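# Drop one sachet into the standing yellow bag

## Task

Take one small sachet from the loose heap at the centre of the table, place it inside the yellow bag that stands there, and make sure the bag is still upright at the end.

## Robot and tools

Robot: two arms in a physics simulator, left_arm (carrying a left hand) and right_arm (carrying a right hand). Bases in the scene frame: left_arm at (-0.028, +0.233, +0.011) m, right_arm at (-0.010, -0.316, +0.034) m, each turned very slightly about z. A post stands behind the arms. Loose objects may get nudged at times.

Frames: the scene frame has its origin at table-top height, midway between the nominal bases, +x pointing out over the table, +y toward the left_arm side, +z up. Arm names are not image sides. Reported hand poses, velocities and targets are in the scene frame. Offsets you send are along each Hand target's own axes. The hand point sits 0.05 m in front of the palm, 0.15 m from the wrist face along the fingers: its +z runs along straight fingers, +y out of the palm, +x across the palm away from the thumb on the right hand but toward the thumb on the left hand. Straight fingertips reach 0.06 to 0.07 m past the point and lie 0.06 m behind it (-y). A wrist bracket on the little-finger side can collide with things.

Row layout (used by execute_actions and move): 28 numbers, each in [-1, 1], always for both arms. Numbers 1-6: left_arm dx, dy, dz, rx, ry, rz. Numbers 7-14: left hand thumb_turn, thumb_bend, index, middle, ring, little, force_limit, speed. Numbers 15-20: right_arm dx, dy, dz, rx, ry, rz. Numbers 21-28: right hand in the same eight-number order. Pose numbers are offsets, not poses: 1.0 equals 0.6 m or 180 degrees, rx/ry/rz form one rotation vector, and all are counted from that arm's Hand target at the start of the action or move (not from the previous row). Repeating an offset moves the arm further. Six zeros asks nothing new of an arm. Orientation is clipped each step to within 40 degrees of the measured one.

Hand numbers are absolute targets: thumb_turn -1 beside the palm, +1 opposite the fingers; thumb_bend and the four fingers -1 straight, +1 curled. force_limit maps -1..+1 to about 0..10 N at the fingertip (0..15 N for the two thumb motors). speed rises linearly from near 0 at -1 to full at +0.48 and stays full up to +1. There is no 'no change' value: to keep a hand as is, resend its last executed eight numbers; before any were executed, send hand_measured plus hand_force_limit and hand_speed. For a gentle grip close at speed -0.94 or lower. With the thumb turned in, the hand encloses objects roughly 0.035 to 0.065 m thick; thumb tip against index pad can pinch a light item. To tighten, raise force_limit and send a target more closed than hand_measured; to loosen, send one more open.

Tools:
- execute_actions(actions, cameras): actions is a list of actions; each action is a table of up to 15 rows (one row per 1/30 s control step); a short table repeats its last row to step 15. Images appear only with an empty actions list or when cameras names them (["all"], specific names, or [] for none).
- move(target, speed, blend, blocking, cameras): target is one 28-number row or a list of up to 15 rows, every row an offset from the same starting Hand targets. Each hand travels a straight line, unguarded against obstacles or the other arm, all paths finishing together within 10 s. speed is m/s (0.002 to 4.3, default 0.25; turns at twice that in rad/s), one value or one per target. blend (m) rounds corners between list targets; 0 stops at each. blocking=false returns after about 0.5 s while the move continues.
- wait(seconds): 0 to 3600, sends nothing new; a running move continues.
- stop(): brakes the running move.
- zoom_image(camera, region): region [x0, y0, x1, y1] in pixels of that camera's latest image, at most 504 by 504; cameras cam_high (896x504), cam_low (896x504), cam_left_wrist (672x504), cam_right_wrist (672x504).
- show_instructions(): shows the reference pages.
- finished_scene(scene): ends the scene irreversibly; scene may be 1 or omitted.

Results: end_effector_position (m) and end_effector_quat_wxyz per hand in the scene frame, possibly a few cm off; Hand target, the last commanded pose after clipping, from which the next offsets count; joint positions, velocities (may read 'within noise') and torques; hand_measured, hand_stopped_by (moving, target, force, stalled, fault) and hand_load_n in the six-motor order. A load near 0 after grasping means the grip was lost. A move adds a 'move:' line: done, off_target, moving, held or fault, plus limits such as paced or held. Hands often rest 1 to 3 cm (sometimes 5 cm) below target from friction and weight; this alone does not mean contact. If short, send the remaining distance as an offset. An arm blocked by something keeps pressing until commanded back past its hand point.

Cautions: nothing may fall off the table. Avoid drops, releasing moving items, fast impacts, hard pushes, and knocking the bag over. Never let the two hands or arms meet or let one hand close on the other. Fast moves overshoot and hit harder. Holding loads or stretching out heats motors; at 100 °C an arm collapses for 30 to 60 s. Joint ranges (rad): waist -2.880 to 2.880, shoulder 0.000 to 3.142, elbow 0.000 to 3.019, wrist pitch -1.693 to 1.571, wrist yaw -1.571 to 1.571, wrist roll -2.094 to 2.094. The thinking time lets the scene run on; the robot holds its last command meanwhile.

Each tool is called after "Request:" by a JSON object that holds its "name" and its "arguments", one argument or row to a line.

Reference images:

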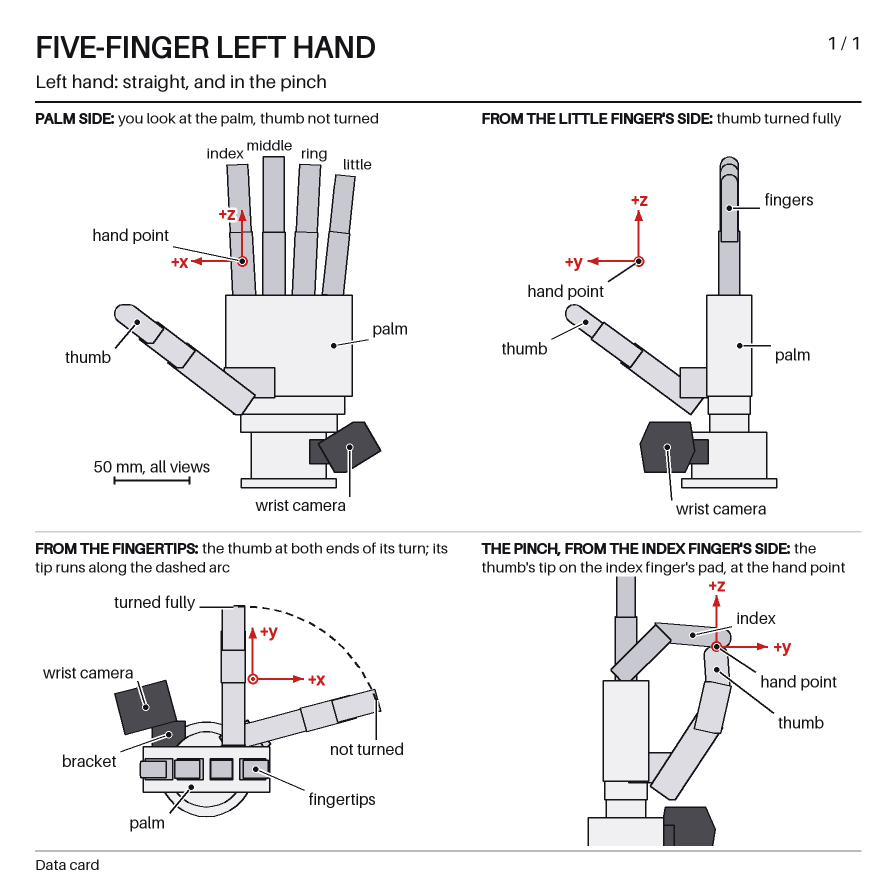

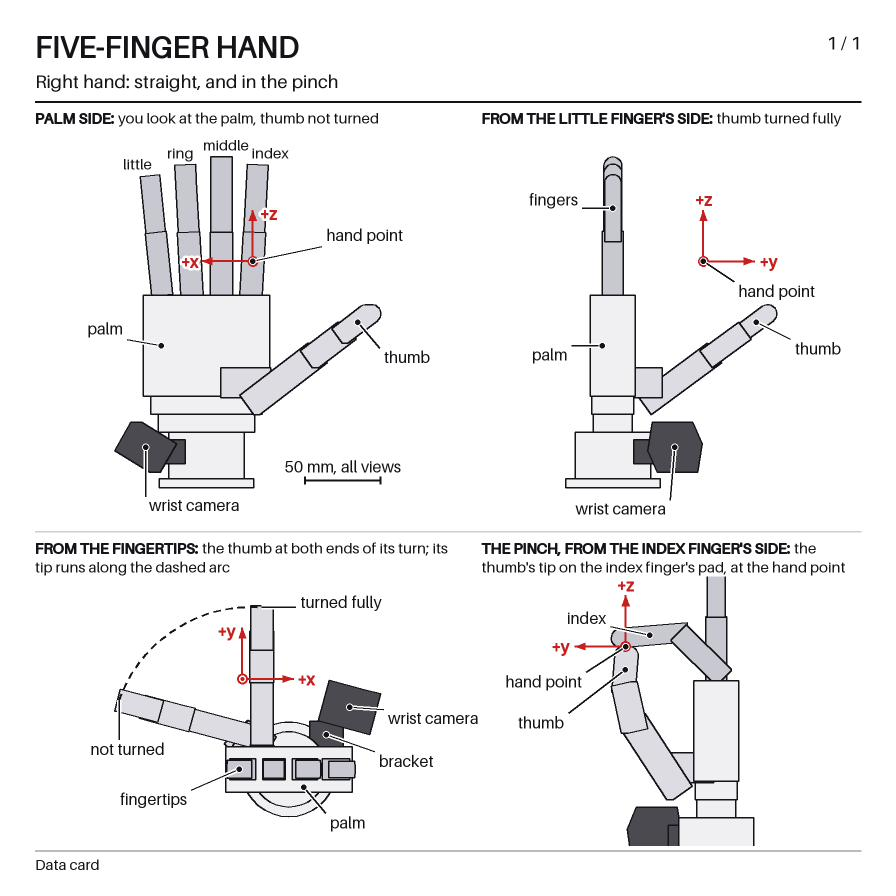

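## Session

Request:
{"name": "execute_actions", "arguments": {
  "actions": []
}}

Scene clock: 0.00 s.
left_arm: end_effector_position=(+0.3987, +0.4927, +0.2259) hand_measured=(-1.000, -1.000, -1.000, -1.000, -1.000, -1.000) hand_load_n=(+0.0, +0.0, +0.5, +0.0, +0.0, +0.0) hand_stopped_by=(target, target, target, target, target, target) hand_force_limit=0.00 hand_speed=-0.80 end_effector_quat_wxyz=(-0.170, +0.885, -0.116, +0.418) | right_arm: end_effector_position=(+0.4945, -0.5154, +0.1332) hand_measured=(-1.000, -1.000, -1.000, -1.000, -1.000, -1.000) hand_load_n=(+0.0, +0.0, +0.0, +0.0, +0.0, +0.0) hand_stopped_by=(target, target, target, target, target, target) hand_force_limit=0.00 hand_speed=-0.80 end_effector_quat_wxyz=(+0.167, -0.070, +0.871, +0.457)
Joint positions: left_arm=[0.855 1.263 0.913 -0.369 0.456 -0.686] | right_arm=[-0.69 2.22 1.709 -1.671 -0.872 0.4]
Joint velocities: within noise
Joint torques (N m): no reading
Heat: left arm: hottest waist 30 °C; right arm: hottest wrist pitch 29 °C.
Hand target: left_arm +0.4027, +0.4972, +0.2324; -0.175, +0.882, -0.118, +0.422 | right_arm +0.4980, -0.5184, +0.1367; +0.171, -0.074, +0.872, +0.452

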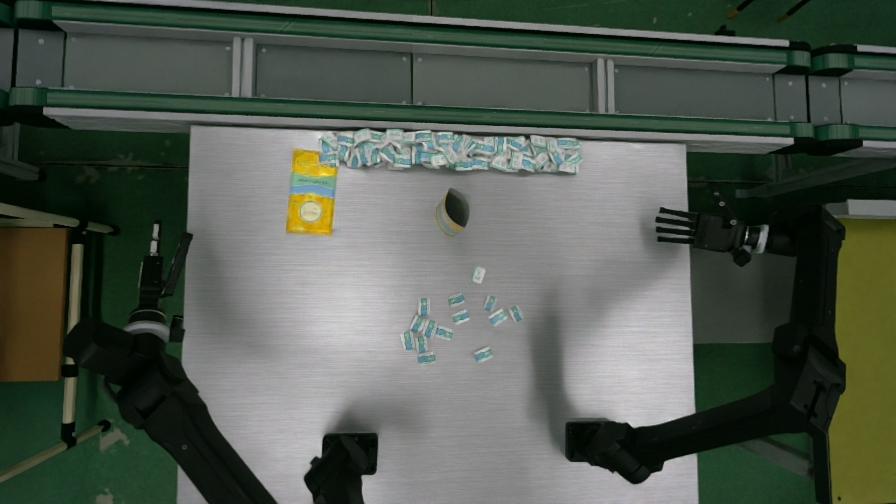

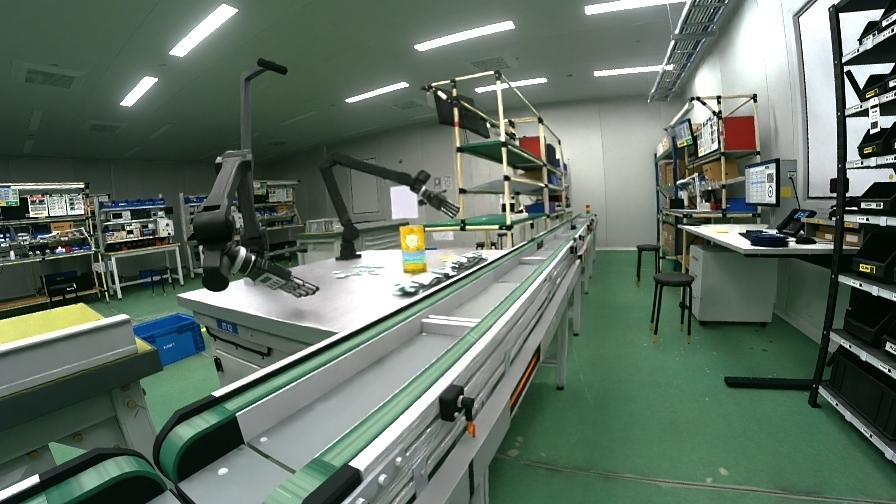

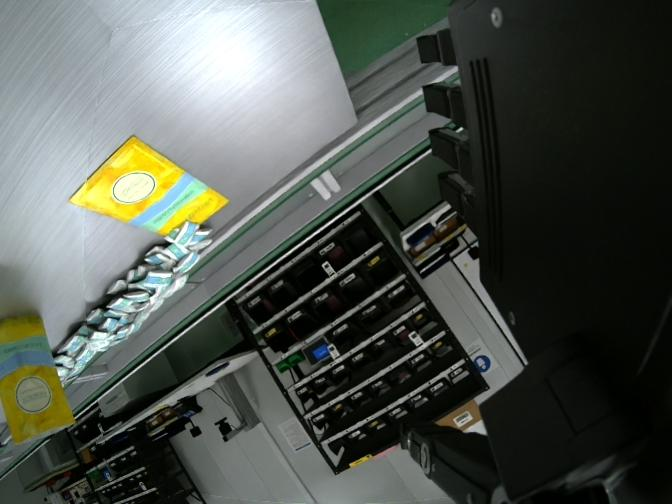

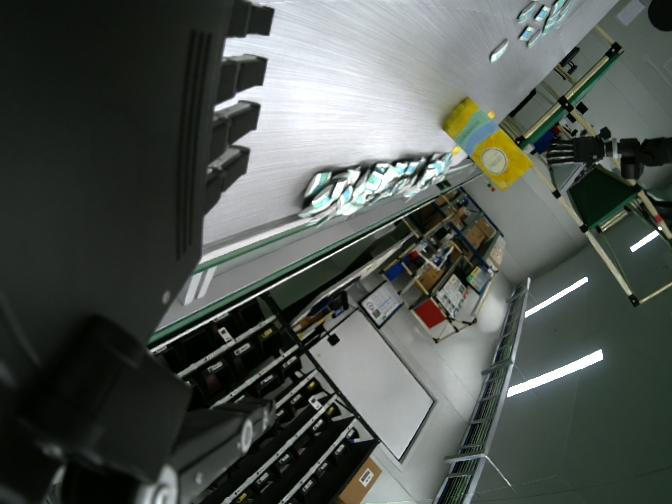

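Request:
{"name": "zoom_image", "arguments": {
  "camera": "cam_high",
  "region": [380, 170, 560, 380]
}}

Request:
{"name": "zoom_image", "arguments": {
  "camera": "cam_low",
  "region": [300, 200, 500, 320]
}}

Scaled by 2.400.

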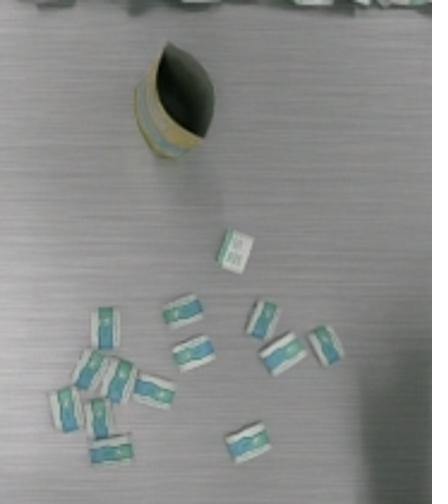

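Scaled by 2.520.

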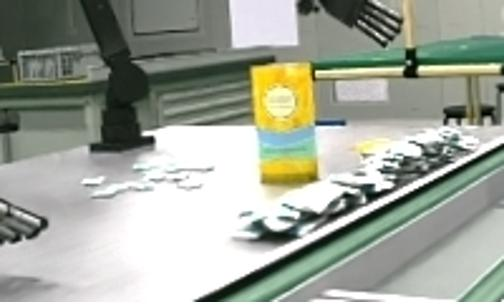

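Request:
{"name": "zoom_image", "arguments": {
  "camera": "cam_high",
  "region": [420, 180, 500, 300]
}}

Request:
{"name": "zoom_image", "arguments": {
  "camera": "cam_high",
  "region": [395, 285, 535, 370]
}}

Request:
{"name": "zoom_image", "arguments": {
  "camera": "cam_low",
  "region": [320, 210, 450, 290]
}}

Scaled by 4.200.

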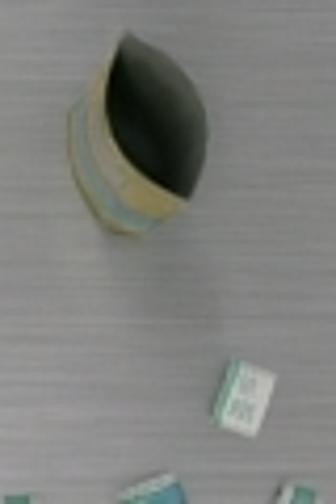

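Scaled by 3.600.

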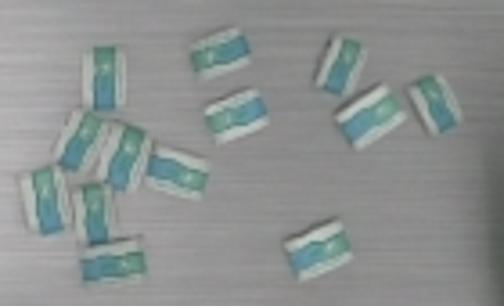

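Scaled by 3.877.

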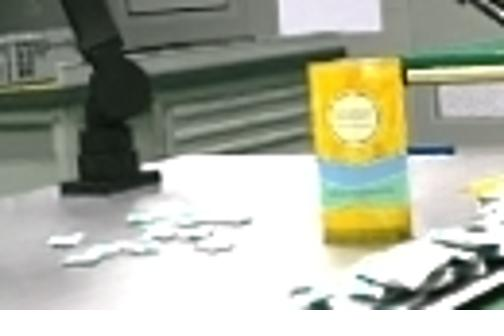

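Request:
{"name": "move", "arguments": {
  "target": [0.1797,0.492,-0.3213,-0.0385,0.133,0.4085,1,-0.4,-0.3,-0.3,1,1,0,0,0,0,0,0,0,0,-1,-1,-1,-1,-1,-1,0,-0.8],
  "speed": 0.2,
  "cameras": ["cam_high","cam_low","cam_left_wrist"]
}}

Scene clock: 43.77 s.
left_arm: end_effector_position=(+0.2978, +0.1519, +0.2757) hand_measured=(+1.000, -0.400, -0.300, -0.300, +1.000, +1.000) hand_load_n=(+0.0, +0.0, +0.0, +0.0, +0.0, +0.0) hand_stopped_by=(target, target, target, target, target, target) hand_force_limit=0.00 hand_speed=0.00 end_effector_quat_wxyz=(+0.303, -0.557, +0.674, -0.379) | right_arm: end_effector_position=(+0.4945, -0.5154, +0.1332) hand_measured=(-1.000, -1.000, -1.000, -1.000, -1.000, -1.000) hand_load_n=(+0.0, +0.0, +0.0, +0.0, +0.0, +0.0) hand_stopped_by=(target, target, target, target, target, target) hand_force_limit=0.00 hand_speed=-0.80 end_effector_quat_wxyz=(+0.167, -0.070, +0.871, +0.457)
Joint positions: left_arm=[-0.091 0.649 0.763 -0.674 0.079 0.033] | right_arm=[-0.69 2.22 1.709 -1.671 -0.872 0.4]
Joint torques (N m): left_arm=[-1.73 -1.73 11.92 1.33 -0.16 0.1] | right_arm=[-1.61 -16.32 7.24 -1.21 -0.57 0.05]
Heat: left arm: hottest elbow 32 °C; right arm: hottest shoulder 31 °C.
Hand target: left_arm +0.3002, +0.1495, +0.3001; +0.315, -0.546, +0.673, -0.389 | right_arm +0.4980, -0.5184, +0.1367; +0.171, -0.074, +0.872, +0.452
Off the commanded pose: left_arm 0.025 m, 2 deg | right_arm 0.006 m, 1 deg.
move: off_target (left_arm)
cam_left_wrist: T_world_to_cam=[[0.49404, -0.36606, 0.78862, -0.30392], [-0.68066, -0.72719, 0.08886, 0.28895], [0.54095, -0.58068, -0.60842, 0.21278]] pos_world=[0.23172, 0.22242, 0.34347]

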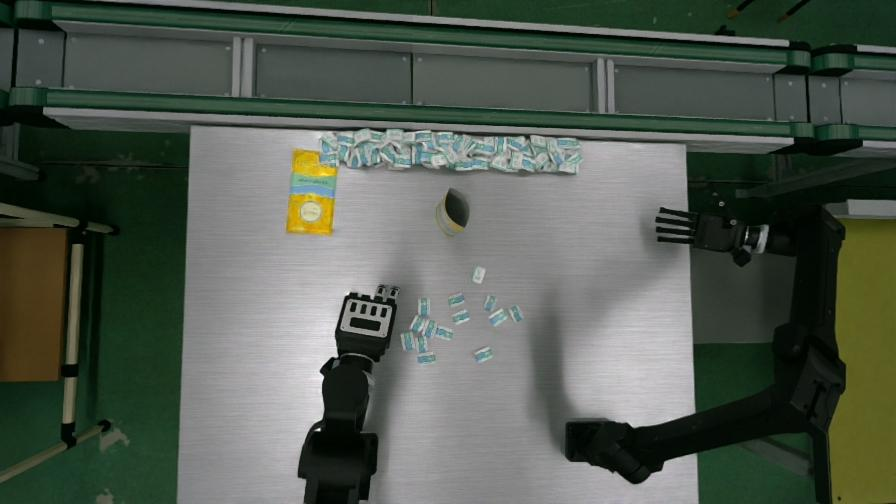

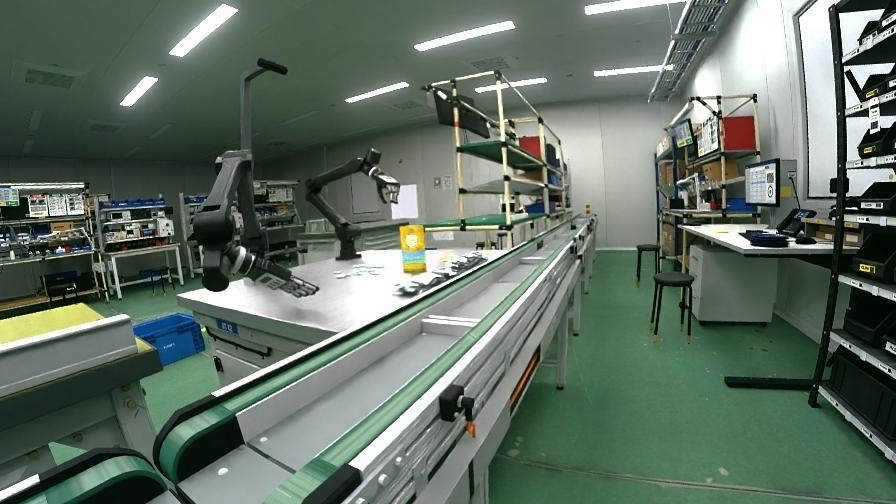

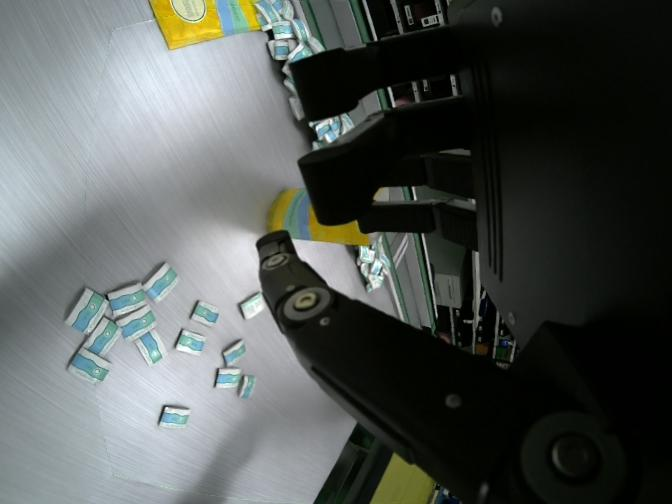

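Request:
{"name": "zoom_image", "arguments": {
  "camera": "cam_left_wrist",
  "region": [200, 20, 500, 350]
}}

Request:
{"name": "zoom_image", "arguments": {
  "camera": "cam_high",
  "region": [320, 270, 500, 380]
}}

Scaled by 1.527 from the camera's image (finer frame: 960x720).

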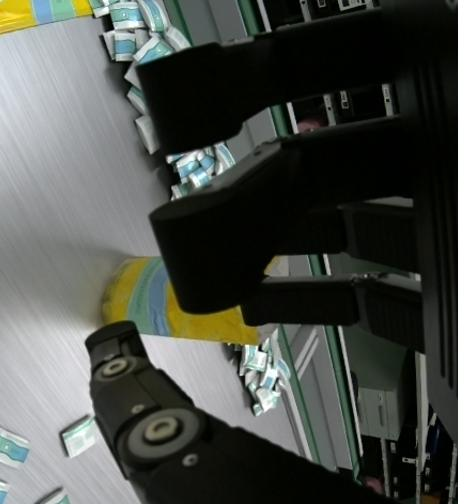

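Scaled by 2.800.

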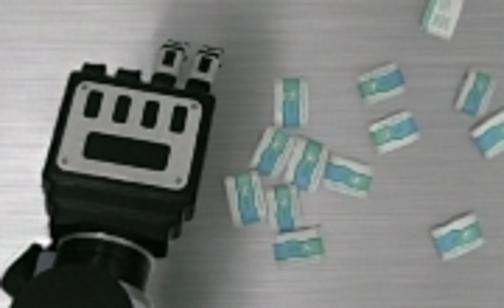

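Request:
{"name": "move", "arguments": {
  "target": [0.3352,0.1523,0.2897,0,0,0.0556,1,-0.4,-0.4,-0.4,1,1,0,0,0,0,0,0,0,0,-1,-1,-1,-1,-1,-1,0,-0.8],
  "speed": 0.15,
  "cameras": ["cam_high","cam_low","cam_left_wrist"]
}}

Request:
{"name": "zoom_image", "arguments": {
  "camera": "cam_high",
  "region": [390, 170, 530, 310]
}}

Request:
{"name": "zoom_image", "arguments": {
  "camera": "cam_left_wrist",
  "region": [200, 100, 450, 350]
}}

Scene clock: 58.60 s.
left_arm: end_effector_position=(+0.3491, -0.0517, +0.1169) hand_measured=(+1.000, -0.400, -0.400, -0.400, +1.000, +1.000) hand_load_n=(+0.0, +0.0, +0.0, +0.0, +0.0, +0.0) hand_stopped_by=(target, target, target, target, target, target) hand_force_limit=0.00 hand_speed=0.00 end_effector_quat_wxyz=(+0.345, -0.485, +0.729, -0.338) | right_arm: end_effector_position=(+0.4945, -0.5154, +0.1332) hand_measured=(-1.000, -1.000, -1.000, -1.000, -1.000, -1.000) hand_load_n=(+0.0, +0.0, +0.0, +0.0, +0.0, +0.0) hand_stopped_by=(target, target, target, target, target, target) hand_force_limit=0.00 hand_speed=-0.80 end_effector_quat_wxyz=(+0.167, -0.070, +0.871, +0.457)
Joint positions: left_arm=[-0.742 1.254 0.695 -0.086 -0.478 -0.124] | right_arm=[-0.69 2.22 1.709 -1.671 -0.872 0.4]
Joint torques (N m): left_arm=[-1.2 -8.12 10.24 2.66 -0.41 -0.05] | right_arm=[-1.61 -16.38 7.25 -1.2 -0.57 0.04]
Heat: left arm: hottest elbow 35 °C; right arm: hottest shoulder 32 °C.
Hand target: left_arm +0.3613, -0.0690, +0.1341; +0.347, -0.485, +0.718, -0.360 | right_arm +0.4980, -0.5184, +0.1367; +0.171, -0.074, +0.872, +0.452
Off the commanded pose: left_arm 0.027 m, 3 deg | right_arm 0.006 m, 1 deg.
move: off_target (left_arm)
cam_left_wrist: T_world_to_cam=[[0.4217, -0.55582, 0.7164, -0.25467], [-0.75292, -0.6549, -0.0649, 0.23695], [0.50525, -0.51202, -0.69466, -0.00374]] pos_world=[0.28769, 0.01171, 0.19523]

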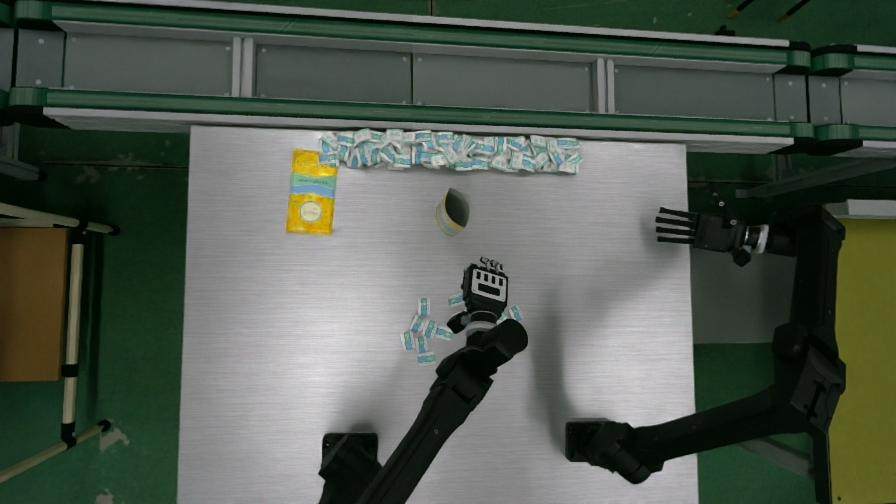

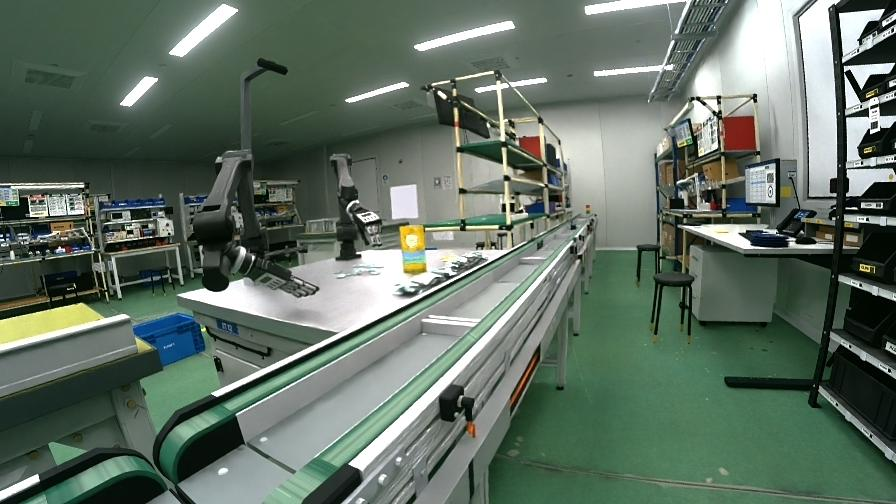

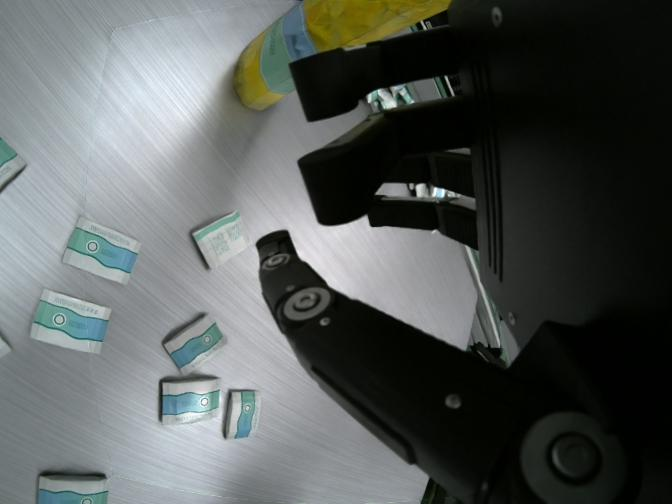

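Scaled by 3.600.

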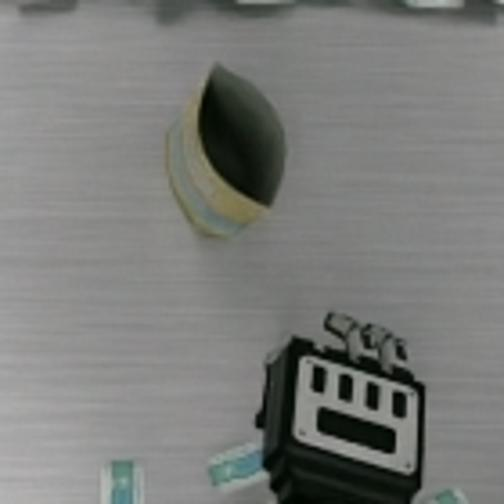

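Scaled by 2.016 from the camera's image (finer frame: 960x720).

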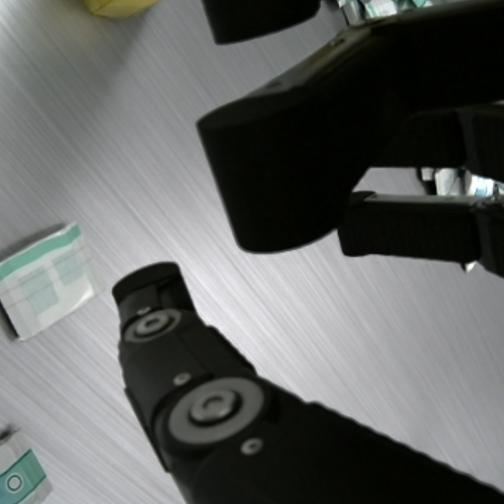

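Request:
{"name": "move", "arguments": {
  "target": [0.0265,0.0682,0.0662,0,0,0,1,-0.4,-0.4,-0.4,1,1,0,0,0,0,0,0,0,0,-1,-1,-1,-1,-1,-1,0,-0.8],
  "speed": 0.1,
  "cameras": ["cam_high","cam_left_wrist"]
}}

Request:
{"name": "zoom_image", "arguments": {
  "camera": "cam_left_wrist",
  "region": [180, 100, 430, 350]
}}

Scene clock: 64.20 s.
left_arm: end_effector_position=(+0.3727, -0.0744, +0.0815) hand_measured=(+1.000, -0.400, -0.400, -0.400, +1.000, +1.000) hand_load_n=(+0.5, +0.0, +0.0, +0.0, +0.0, +0.0) hand_stopped_by=(target, target, target, target, target, target) hand_force_limit=0.00 hand_speed=0.00 end_effector_quat_wxyz=(+0.349, -0.485, +0.718, -0.356) | right_arm: end_effector_position=(+0.4945, -0.5154, +0.1332) hand_measured=(-1.000, -1.000, -1.000, -1.000, -1.000, -1.000) hand_load_n=(+0.0, +0.0, +0.0, +0.0, +0.0, +0.0) hand_stopped_by=(target, target, target, target, target, target) hand_force_limit=0.00 hand_speed=-0.80 end_effector_quat_wxyz=(+0.167, -0.070, +0.871, +0.457)
Joint positions: left_arm=[-0.743 1.407 0.695 0.11 -0.479 -0.126] | right_arm=[-0.69 2.22 1.709 -1.671 -0.872 0.4]
Joint torques (N m): left_arm=[-0.5 -9.11 7.1 2.66 -0.38 -0.06] | right_arm=[-1.61 -16.38 7.25 -1.21 -0.57 0.05]
Heat: left arm: hottest elbow 35 °C; right arm: hottest shoulder 32 °C.
Hand target: left_arm +0.3720, -0.0802, +0.0769; +0.347, -0.485, +0.718, -0.360 | right_arm +0.4980, -0.5184, +0.1367; +0.171, -0.074, +0.872, +0.452
Off the commanded pose: left_arm 0.007 m, 0 deg | right_arm 0.006 m, 1 deg.
move: done
cam_left_wrist: T_world_to_cam=[[0.39942, -0.53294, 0.74595, -0.24419], [-0.75018, -0.65771, -0.06821, 0.23649], [0.52697, -0.53235, -0.6625, -0.06404]] pos_world=[0.30869, -0.00869, 0.15586]

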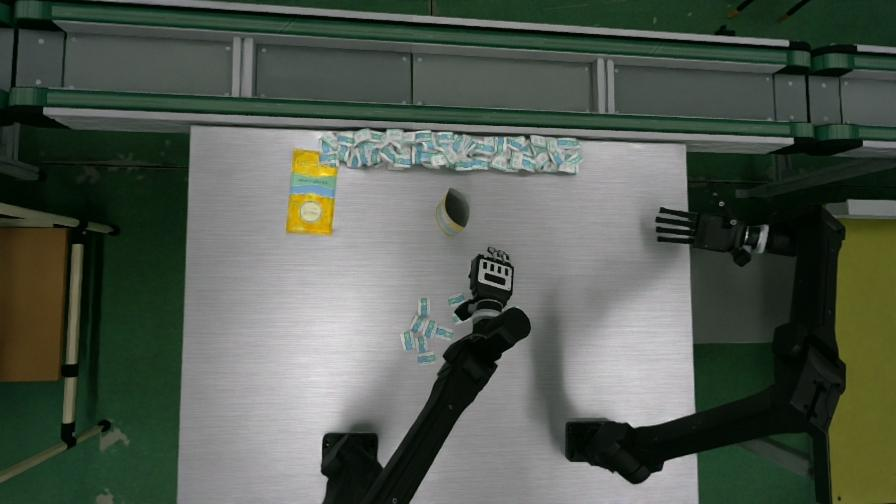

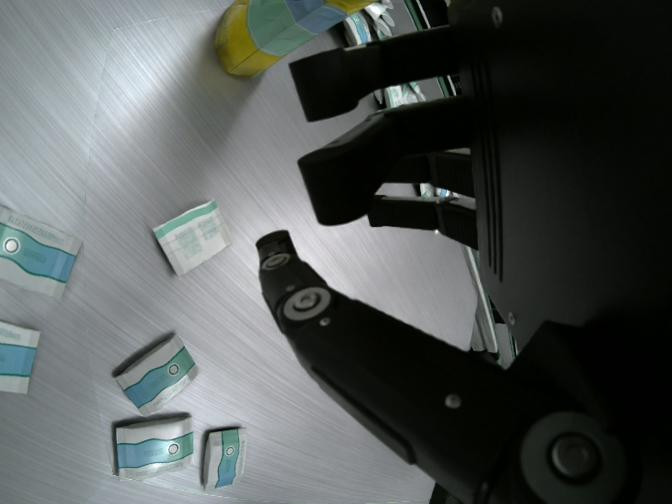

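Scaled by 2.016 from the camera's image (finer frame: 960x720).

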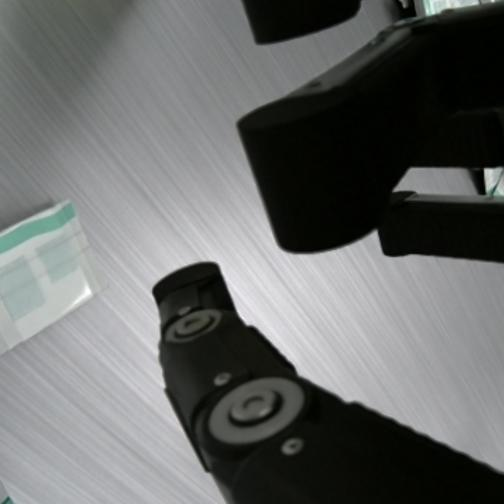

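Request:
{"name": "move", "arguments": {
  "target": [-0.0105,0.0603,-0.0033,0,0,0,1,-0.4,-0.4,-0.4,1,1,0,0,0,0,0,0,0,0,-1,-1,-1,-1,-1,-1,0,-0.8],
  "speed": 0.1,
  "cameras": ["cam_high","cam_left_wrist"]
}}

Request:
{"name": "zoom_image", "arguments": {
  "camera": "cam_left_wrist",
  "region": [180, 100, 430, 350]
}}

Scene clock: 68.97 s.
left_arm: end_effector_position=(+0.3600, -0.0623, +0.0569) hand_measured=(+1.000, -0.400, -0.400, -0.400, +1.000, +1.000) hand_load_n=(+0.0, +0.0, +0.0, +0.0, +0.0, +0.0) hand_stopped_by=(target, target, target, target, target, target) hand_force_limit=0.00 hand_speed=0.00 end_effector_quat_wxyz=(+0.350, -0.485, +0.716, -0.361) | right_arm: end_effector_position=(+0.4945, -0.5154, +0.1332) hand_measured=(-1.000, -1.000, -1.000, -1.000, -1.000, -1.000) hand_load_n=(+0.0, +0.0, +0.0, +0.0, +0.0, +0.0) hand_stopped_by=(target, target, target, target, target, target) hand_force_limit=0.00 hand_speed=-0.80 end_effector_quat_wxyz=(+0.167, -0.070, +0.871, +0.457)
Joint positions: left_arm=[-0.743 1.422 0.614 0.216 -0.479 -0.126] | right_arm=[-0.69 2.22 1.709 -1.671 -0.872 0.4]
Joint torques (N m): left_arm=[-1.2 -8.59 5.76 2.63 -0.36 -0.03] | right_arm=[-1.55 -16.32 7.23 -1.2 -0.57 0.05]
Heat: left arm: hottest elbow 35 °C; right arm: hottest shoulder 32 °C.
Hand target: left_arm +0.3561, -0.0640, +0.0480; +0.347, -0.485, +0.718, -0.360 | right_arm +0.4980, -0.5184, +0.1367; +0.171, -0.074, +0.872, +0.452
Off the commanded pose: left_arm 0.010 m, 0 deg | right_arm 0.006 m, 1 deg.
move: done
cam_left_wrist: T_world_to_cam=[[0.39395, -0.52756, 0.75265, -0.21249], [-0.74964, -0.65824, -0.06902, 0.23316], [0.53184, -0.53702, -0.65479, -0.06977]] pos_world=[0.2956, 0.00391, 0.13034]

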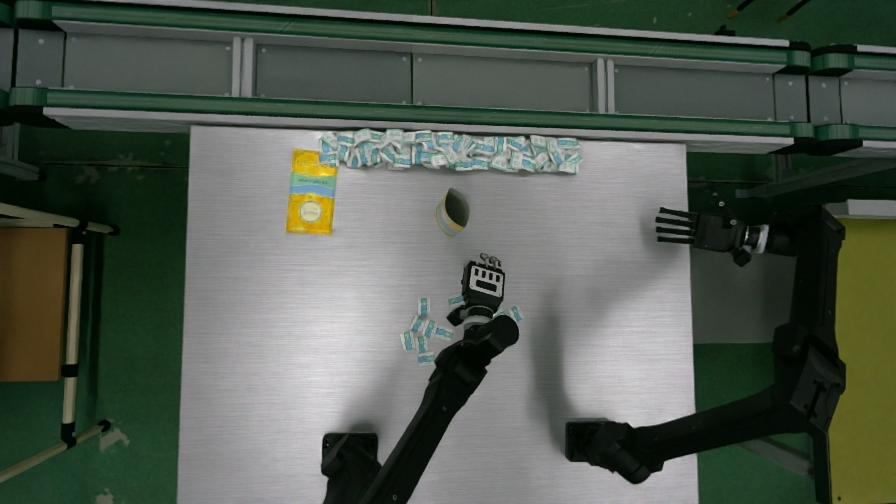

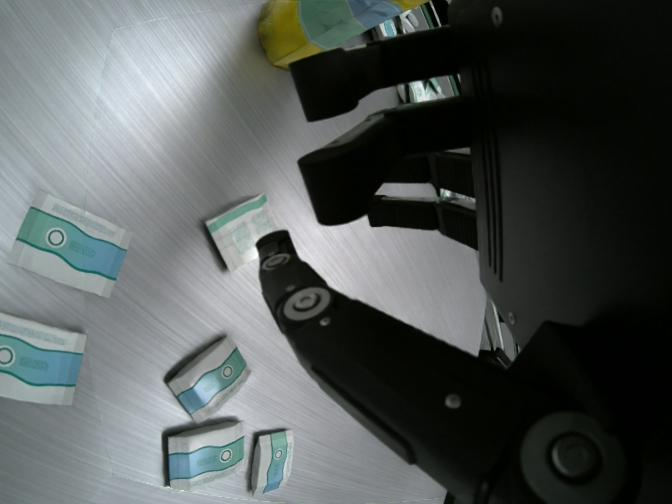

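Scaled by 2.016 from the camera's image (finer frame: 960x720).

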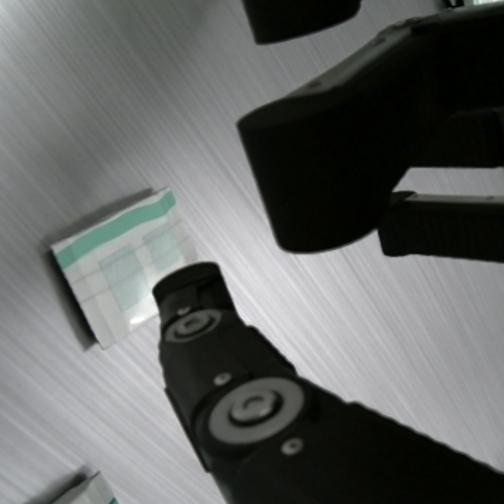

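Request:
{"name": "move", "arguments": {
  "target": [0.0088,0.0435,0.01,0,0,0,1,-0.4,-0.4,-0.4,1,1,0,0,0,0,0,0,0,0,-1,-1,-1,-1,-1,-1,0,-0.8],
  "speed": 0.06,
  "cameras": ["cam_high","cam_left_wrist"]
}}

Request:
{"name": "zoom_image", "arguments": {
  "camera": "cam_left_wrist",
  "region": [180, 100, 430, 350]
}}

Scene clock: 76.83 s.
left_arm: end_effector_position=(+0.3535, -0.0604, +0.0308) hand_measured=(+1.000, -0.400, -0.400, -0.400, +1.000, +1.000) hand_load_n=(+0.0, +0.0, +0.0, +0.0, +0.0, +0.0) hand_stopped_by=(target, target, target, target, target, target) hand_force_limit=0.00 hand_speed=0.00 end_effector_quat_wxyz=(+0.351, -0.485, +0.715, -0.360) | right_arm: end_effector_position=(+0.4945, -0.5154, +0.1332) hand_measured=(-1.000, -1.000, -1.000, -1.000, -1.000, -1.000) hand_load_n=(+0.0, +0.0, +0.5, +0.0, +0.0, +0.0) hand_stopped_by=(target, target, target, target, target, target) hand_force_limit=0.00 hand_speed=-0.80 end_effector_quat_wxyz=(+0.167, -0.070, +0.871, +0.457)
Joint positions: left_arm=[-0.753 1.481 0.575 0.311 -0.489 -0.132] | right_arm=[-0.69 2.22 1.709 -1.671 -0.872 0.4]
Joint torques (N m): left_arm=[-0.91 -8.23 5.15 2.76 -0.36 -0.08] | right_arm=[-1.67 -16.38 7.24 -1.22 -0.57 0.05]
Heat: left arm: hottest elbow 34 °C; right arm: hottest shoulder 33 °C.
Hand target: left_arm +0.3481, -0.0630, +0.0221; +0.347, -0.485, +0.718, -0.360 | right_arm +0.4980, -0.5184, +0.1367; +0.171, -0.074, +0.872, +0.452
Off the commanded pose: left_arm 0.011 m, 0 deg | right_arm 0.006 m, 1 deg.
move: off_target (left_arm)
cam_left_wrist: T_world_to_cam=[[0.39461, -0.52742, 0.7524, -0.18944], [-0.7483, -0.65966, -0.06995, 0.22709], [0.53322, -0.53542, -0.65498, -0.08272]] pos_world=[0.2888, 0.0056, 0.10424]

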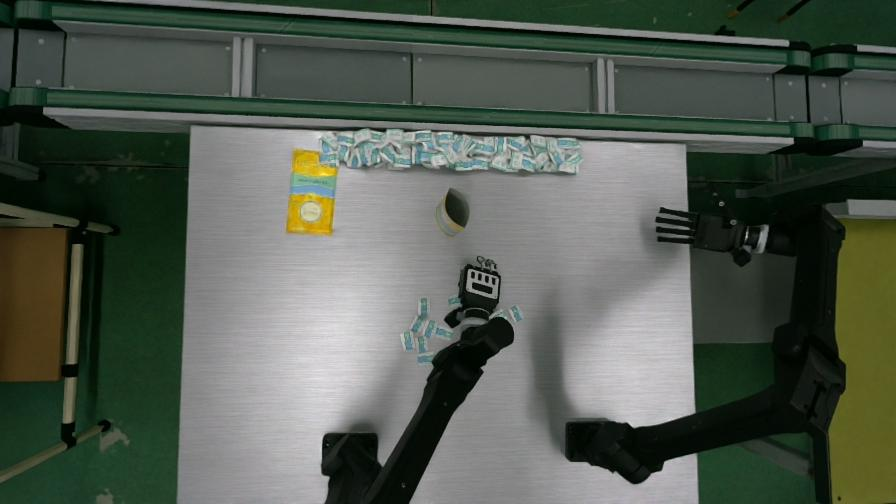

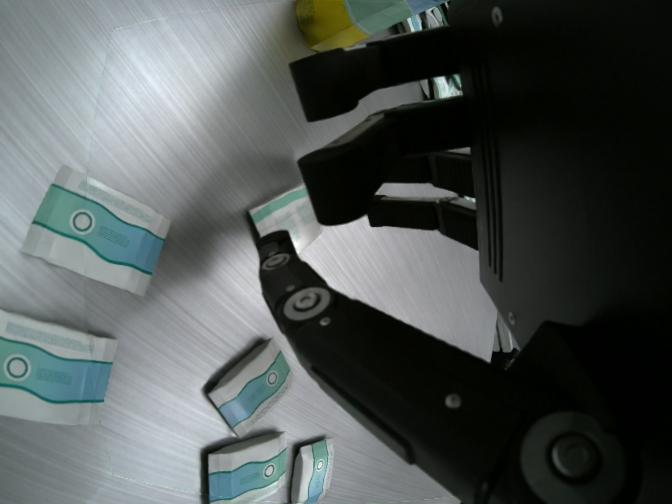

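Scaled by 2.016 from the camera's image (finer frame: 960x720).

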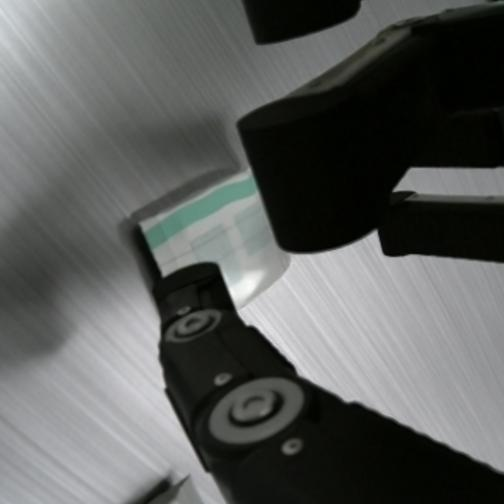

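Request:
{"name": "move", "arguments": {
  "target": [-0.0025,0.0092,-0.0148,0,0,0,1,-0.4,-0.4,-0.4,1,1,0,0,0,0,0,0,0,0,-1,-1,-1,-1,-1,-1,0,-0.8],
  "speed": 0.06,
  "cameras": ["cam_left_wrist"]
}}

Request:
{"name": "zoom_image", "arguments": {
  "camera": "cam_left_wrist",
  "region": [180, 100, 430, 350]
}}

Scene clock: 83.77 s.
left_arm: end_effector_position=(+0.3423, -0.0545, +0.0207) hand_measured=(+1.000, -0.400, -0.400, -0.400, +1.000, +1.000) hand_load_n=(+0.0, +0.0, +0.0, +0.0, +0.0, +0.0) hand_stopped_by=(target, target, target, target, target, target) hand_force_limit=0.00 hand_speed=0.00 end_effector_quat_wxyz=(+0.349, -0.485, +0.721, -0.351) | right_arm: end_effector_position=(+0.4945, -0.5154, +0.1332) hand_measured=(-1.000, -1.000, -1.000, -1.000, -1.000, -1.000) hand_load_n=(+0.0, +0.0, +0.0, +0.0, +0.0, +0.0) hand_stopped_by=(target, target, target, target, target, target) hand_force_limit=0.00 hand_speed=-0.80 end_effector_quat_wxyz=(+0.167, -0.070, +0.871, +0.457)
Joint positions: left_arm=[-0.763 1.481 0.549 0.313 -0.498 -0.139] | right_arm=[-0.69 2.22 1.709 -1.671 -0.872 0.4]
Joint torques (N m): left_arm=[-1.32 -10.29 5 2.44 -0.39 -0.07] | right_arm=[-1.55 -16.32 7.24 -1.21 -0.57 0.05]
Heat: left arm: hottest elbow 33 °C; right arm: hottest shoulder 33 °C.
Hand target: left_arm +0.3386, -0.0584, +0.0220; +0.347, -0.485, +0.718, -0.360 | right_arm +0.4980, -0.5184, +0.1367; +0.171, -0.074, +0.872, +0.452
Off the commanded pose: left_arm 0.006 m, 1 deg | right_arm 0.006 m, 1 deg.
move: done
cam_left_wrist: T_world_to_cam=[[0.40533, -0.53886, 0.73847, -0.17834], [-0.74961, -0.65828, -0.0689, 0.22246], [0.52325, -0.52564, -0.67076, -0.07597]] pos_world=[0.27879, 0.01041, 0.09607]

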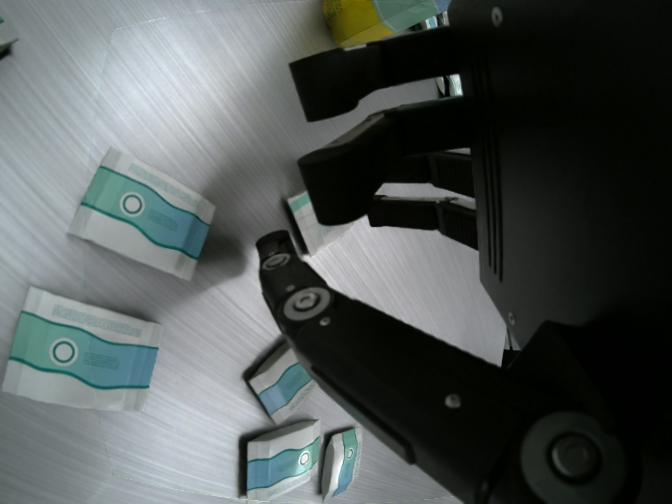

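Scaled by 2.016 from the camera's image (finer frame: 960x720).

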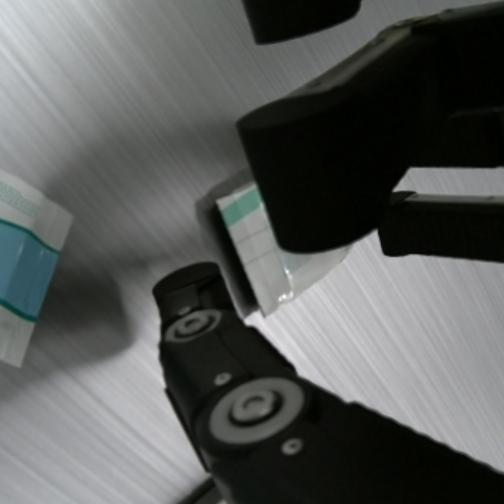

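Request:
{"name": "move", "arguments": {
  "target": [0.0067,0.01,0.0075,0,0,0,1,-0.4,-0.4,-0.4,1,1,0,0,0,0,0,0,0,0,-1,-1,-1,-1,-1,-1,0,-0.8],
  "speed": 0.05,
  "cameras": ["cam_left_wrist"]
}}

Request:
{"name": "zoom_image", "arguments": {
  "camera": "cam_left_wrist",
  "region": [180, 100, 430, 350]
}}

Scene clock: 86.50 s.
left_arm: end_effector_position=(+0.3440, -0.0594, +0.0230) hand_measured=(+1.000, -0.400, -0.400, -0.400, +1.000, +1.000) hand_load_n=(+0.0, +0.0, +0.0, +0.0, +0.0, +0.0) hand_stopped_by=(target, target, target, target, target, target) hand_force_limit=0.00 hand_speed=0.00 end_effector_quat_wxyz=(+0.351, -0.485, +0.715, -0.361) | right_arm: end_effector_position=(+0.4945, -0.5154, +0.1332) hand_measured=(-1.000, -1.000, -1.000, -1.000, -1.000, -1.000) hand_load_n=(+0.0, +0.0, +0.0, +0.0, +0.0, +0.0) hand_stopped_by=(target, target, target, target, target, target) hand_force_limit=0.00 hand_speed=-0.80 end_effector_quat_wxyz=(+0.167, -0.070, +0.871, +0.457)
Joint positions: left_arm=[-0.77 1.487 0.549 0.339 -0.503 -0.143] | right_arm=[-0.69 2.22 1.709 -1.671 -0.872 0.4]
Joint torques (N m): left_arm=[-1.79 -7.82 5.07 2.65 -0.42 -0.03] | right_arm=[-1.55 -16.32 7.25 -1.22 -0.57 0.05]
Heat: left arm: hottest elbow 33 °C; right arm: hottest shoulder 33 °C.
Hand target: left_arm +0.3385, -0.0614, +0.0140; +0.347, -0.485, +0.718, -0.360 | right_arm +0.4980, -0.5184, +0.1367; +0.171, -0.074, +0.872, +0.452
Off the commanded pose: left_arm 0.011 m, 0 deg | right_arm 0.006 m, 1 deg.
move: off_target (left_arm)
cam_left_wrist: T_world_to_cam=[[0.39403, -0.52702, 0.75299, -0.1791], [-0.74838, -0.65956, -0.07001, 0.22026], [0.53354, -0.53594, -0.6543, -0.08244]] pos_world=[0.2794, 0.00671, 0.09634]

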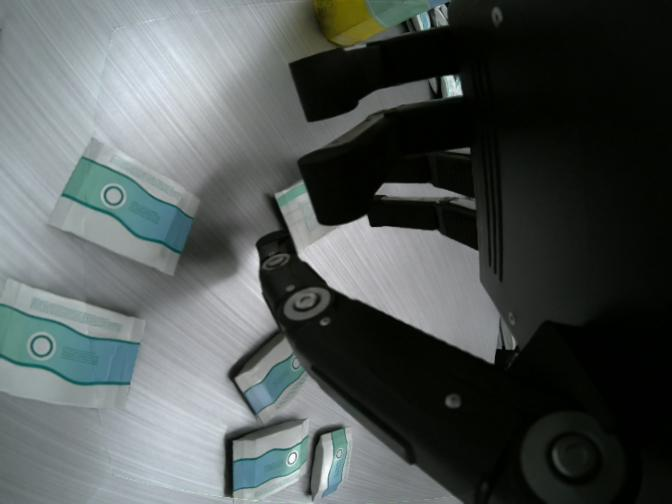

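Scaled by 2.016 from the camera's image (finer frame: 960x720).

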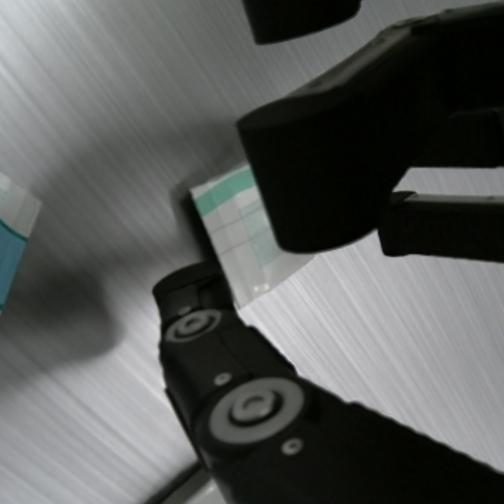

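Request:
{"name": "move", "arguments": {
  "target": [0.001,0.0105,0.0035,0,0,0,1,-0.4,-0.4,-0.4,1,1,0,0,0,0,0,0,0,0,-1,-1,-1,-1,-1,-1,0,-0.8],
  "speed": 0.05,
  "cameras": ["cam_left_wrist"]
}}

Request:
{"name": "zoom_image", "arguments": {
  "camera": "cam_left_wrist",
  "region": [180, 100, 430, 350]
}}

Scene clock: 88.43 s.
left_arm: end_effector_position=(+0.3431, -0.0585, +0.0161) hand_measured=(+1.000, -0.400, -0.400, -0.400, +1.000, +1.000) hand_load_n=(+0.0, +0.0, +0.0, +0.0, +0.0, +0.0) hand_stopped_by=(target, target, target, target, target, target) hand_force_limit=0.00 hand_speed=0.00 end_effector_quat_wxyz=(+0.351, -0.486, +0.715, -0.360) | right_arm: end_effector_position=(+0.4945, -0.5154, +0.1332) hand_measured=(-1.000, -1.000, -1.000, -1.000, -1.000, -1.000) hand_load_n=(+0.0, +0.0, +0.0, +0.0, +0.0, +0.0) hand_stopped_by=(target, target, target, target, target, target) hand_force_limit=0.00 hand_speed=-0.80 end_effector_quat_wxyz=(+0.167, -0.070, +0.871, +0.457)
Joint positions: left_arm=[-0.77 1.506 0.541 0.365 -0.504 -0.144] | right_arm=[-0.69 2.22 1.709 -1.671 -0.872 0.4]
Joint torques (N m): left_arm=[-1.08 -8.7 4.81 2.7 -0.45 -0.08] | right_arm=[-1.61 -16.26 7.24 -1.22 -0.57 0.05]
Heat: left arm: hottest elbow 33 °C; right arm: hottest shoulder 33 °C.
Hand target: left_arm +0.3374, -0.0607, +0.0076; +0.347, -0.485, +0.717, -0.360 | right_arm +0.4980, -0.5184, +0.1367; +0.171, -0.074, +0.872, +0.452
Off the commanded pose: left_arm 0.011 m, 0 deg | right_arm 0.006 m, 1 deg.
move: off_target (left_arm)
cam_left_wrist: T_world_to_cam=[[0.39467, -0.5269, 0.75274, -0.17332], [-0.74797, -0.66005, -0.06985, 0.21944], [0.53365, -0.53546, -0.65461, -0.08593]] pos_world=[0.27839, 0.0075, 0.08954]

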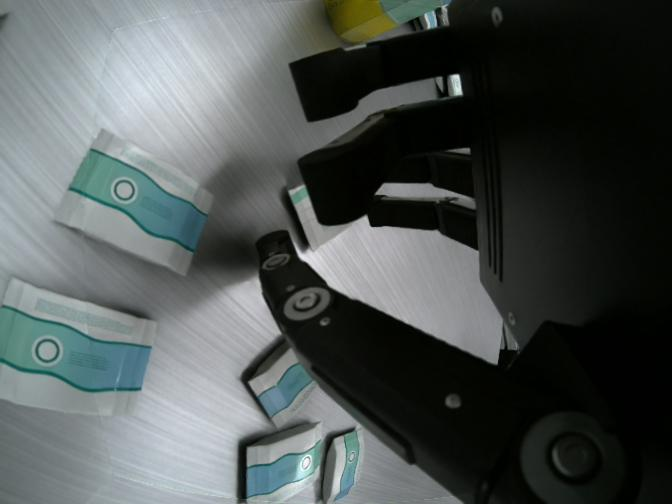

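Scaled by 2.016 from the camera's image (finer frame: 960x720).

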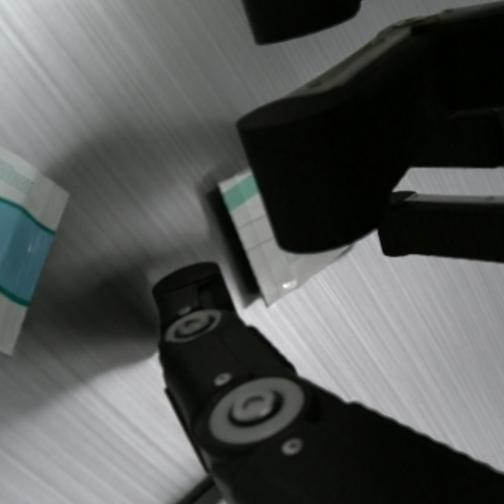

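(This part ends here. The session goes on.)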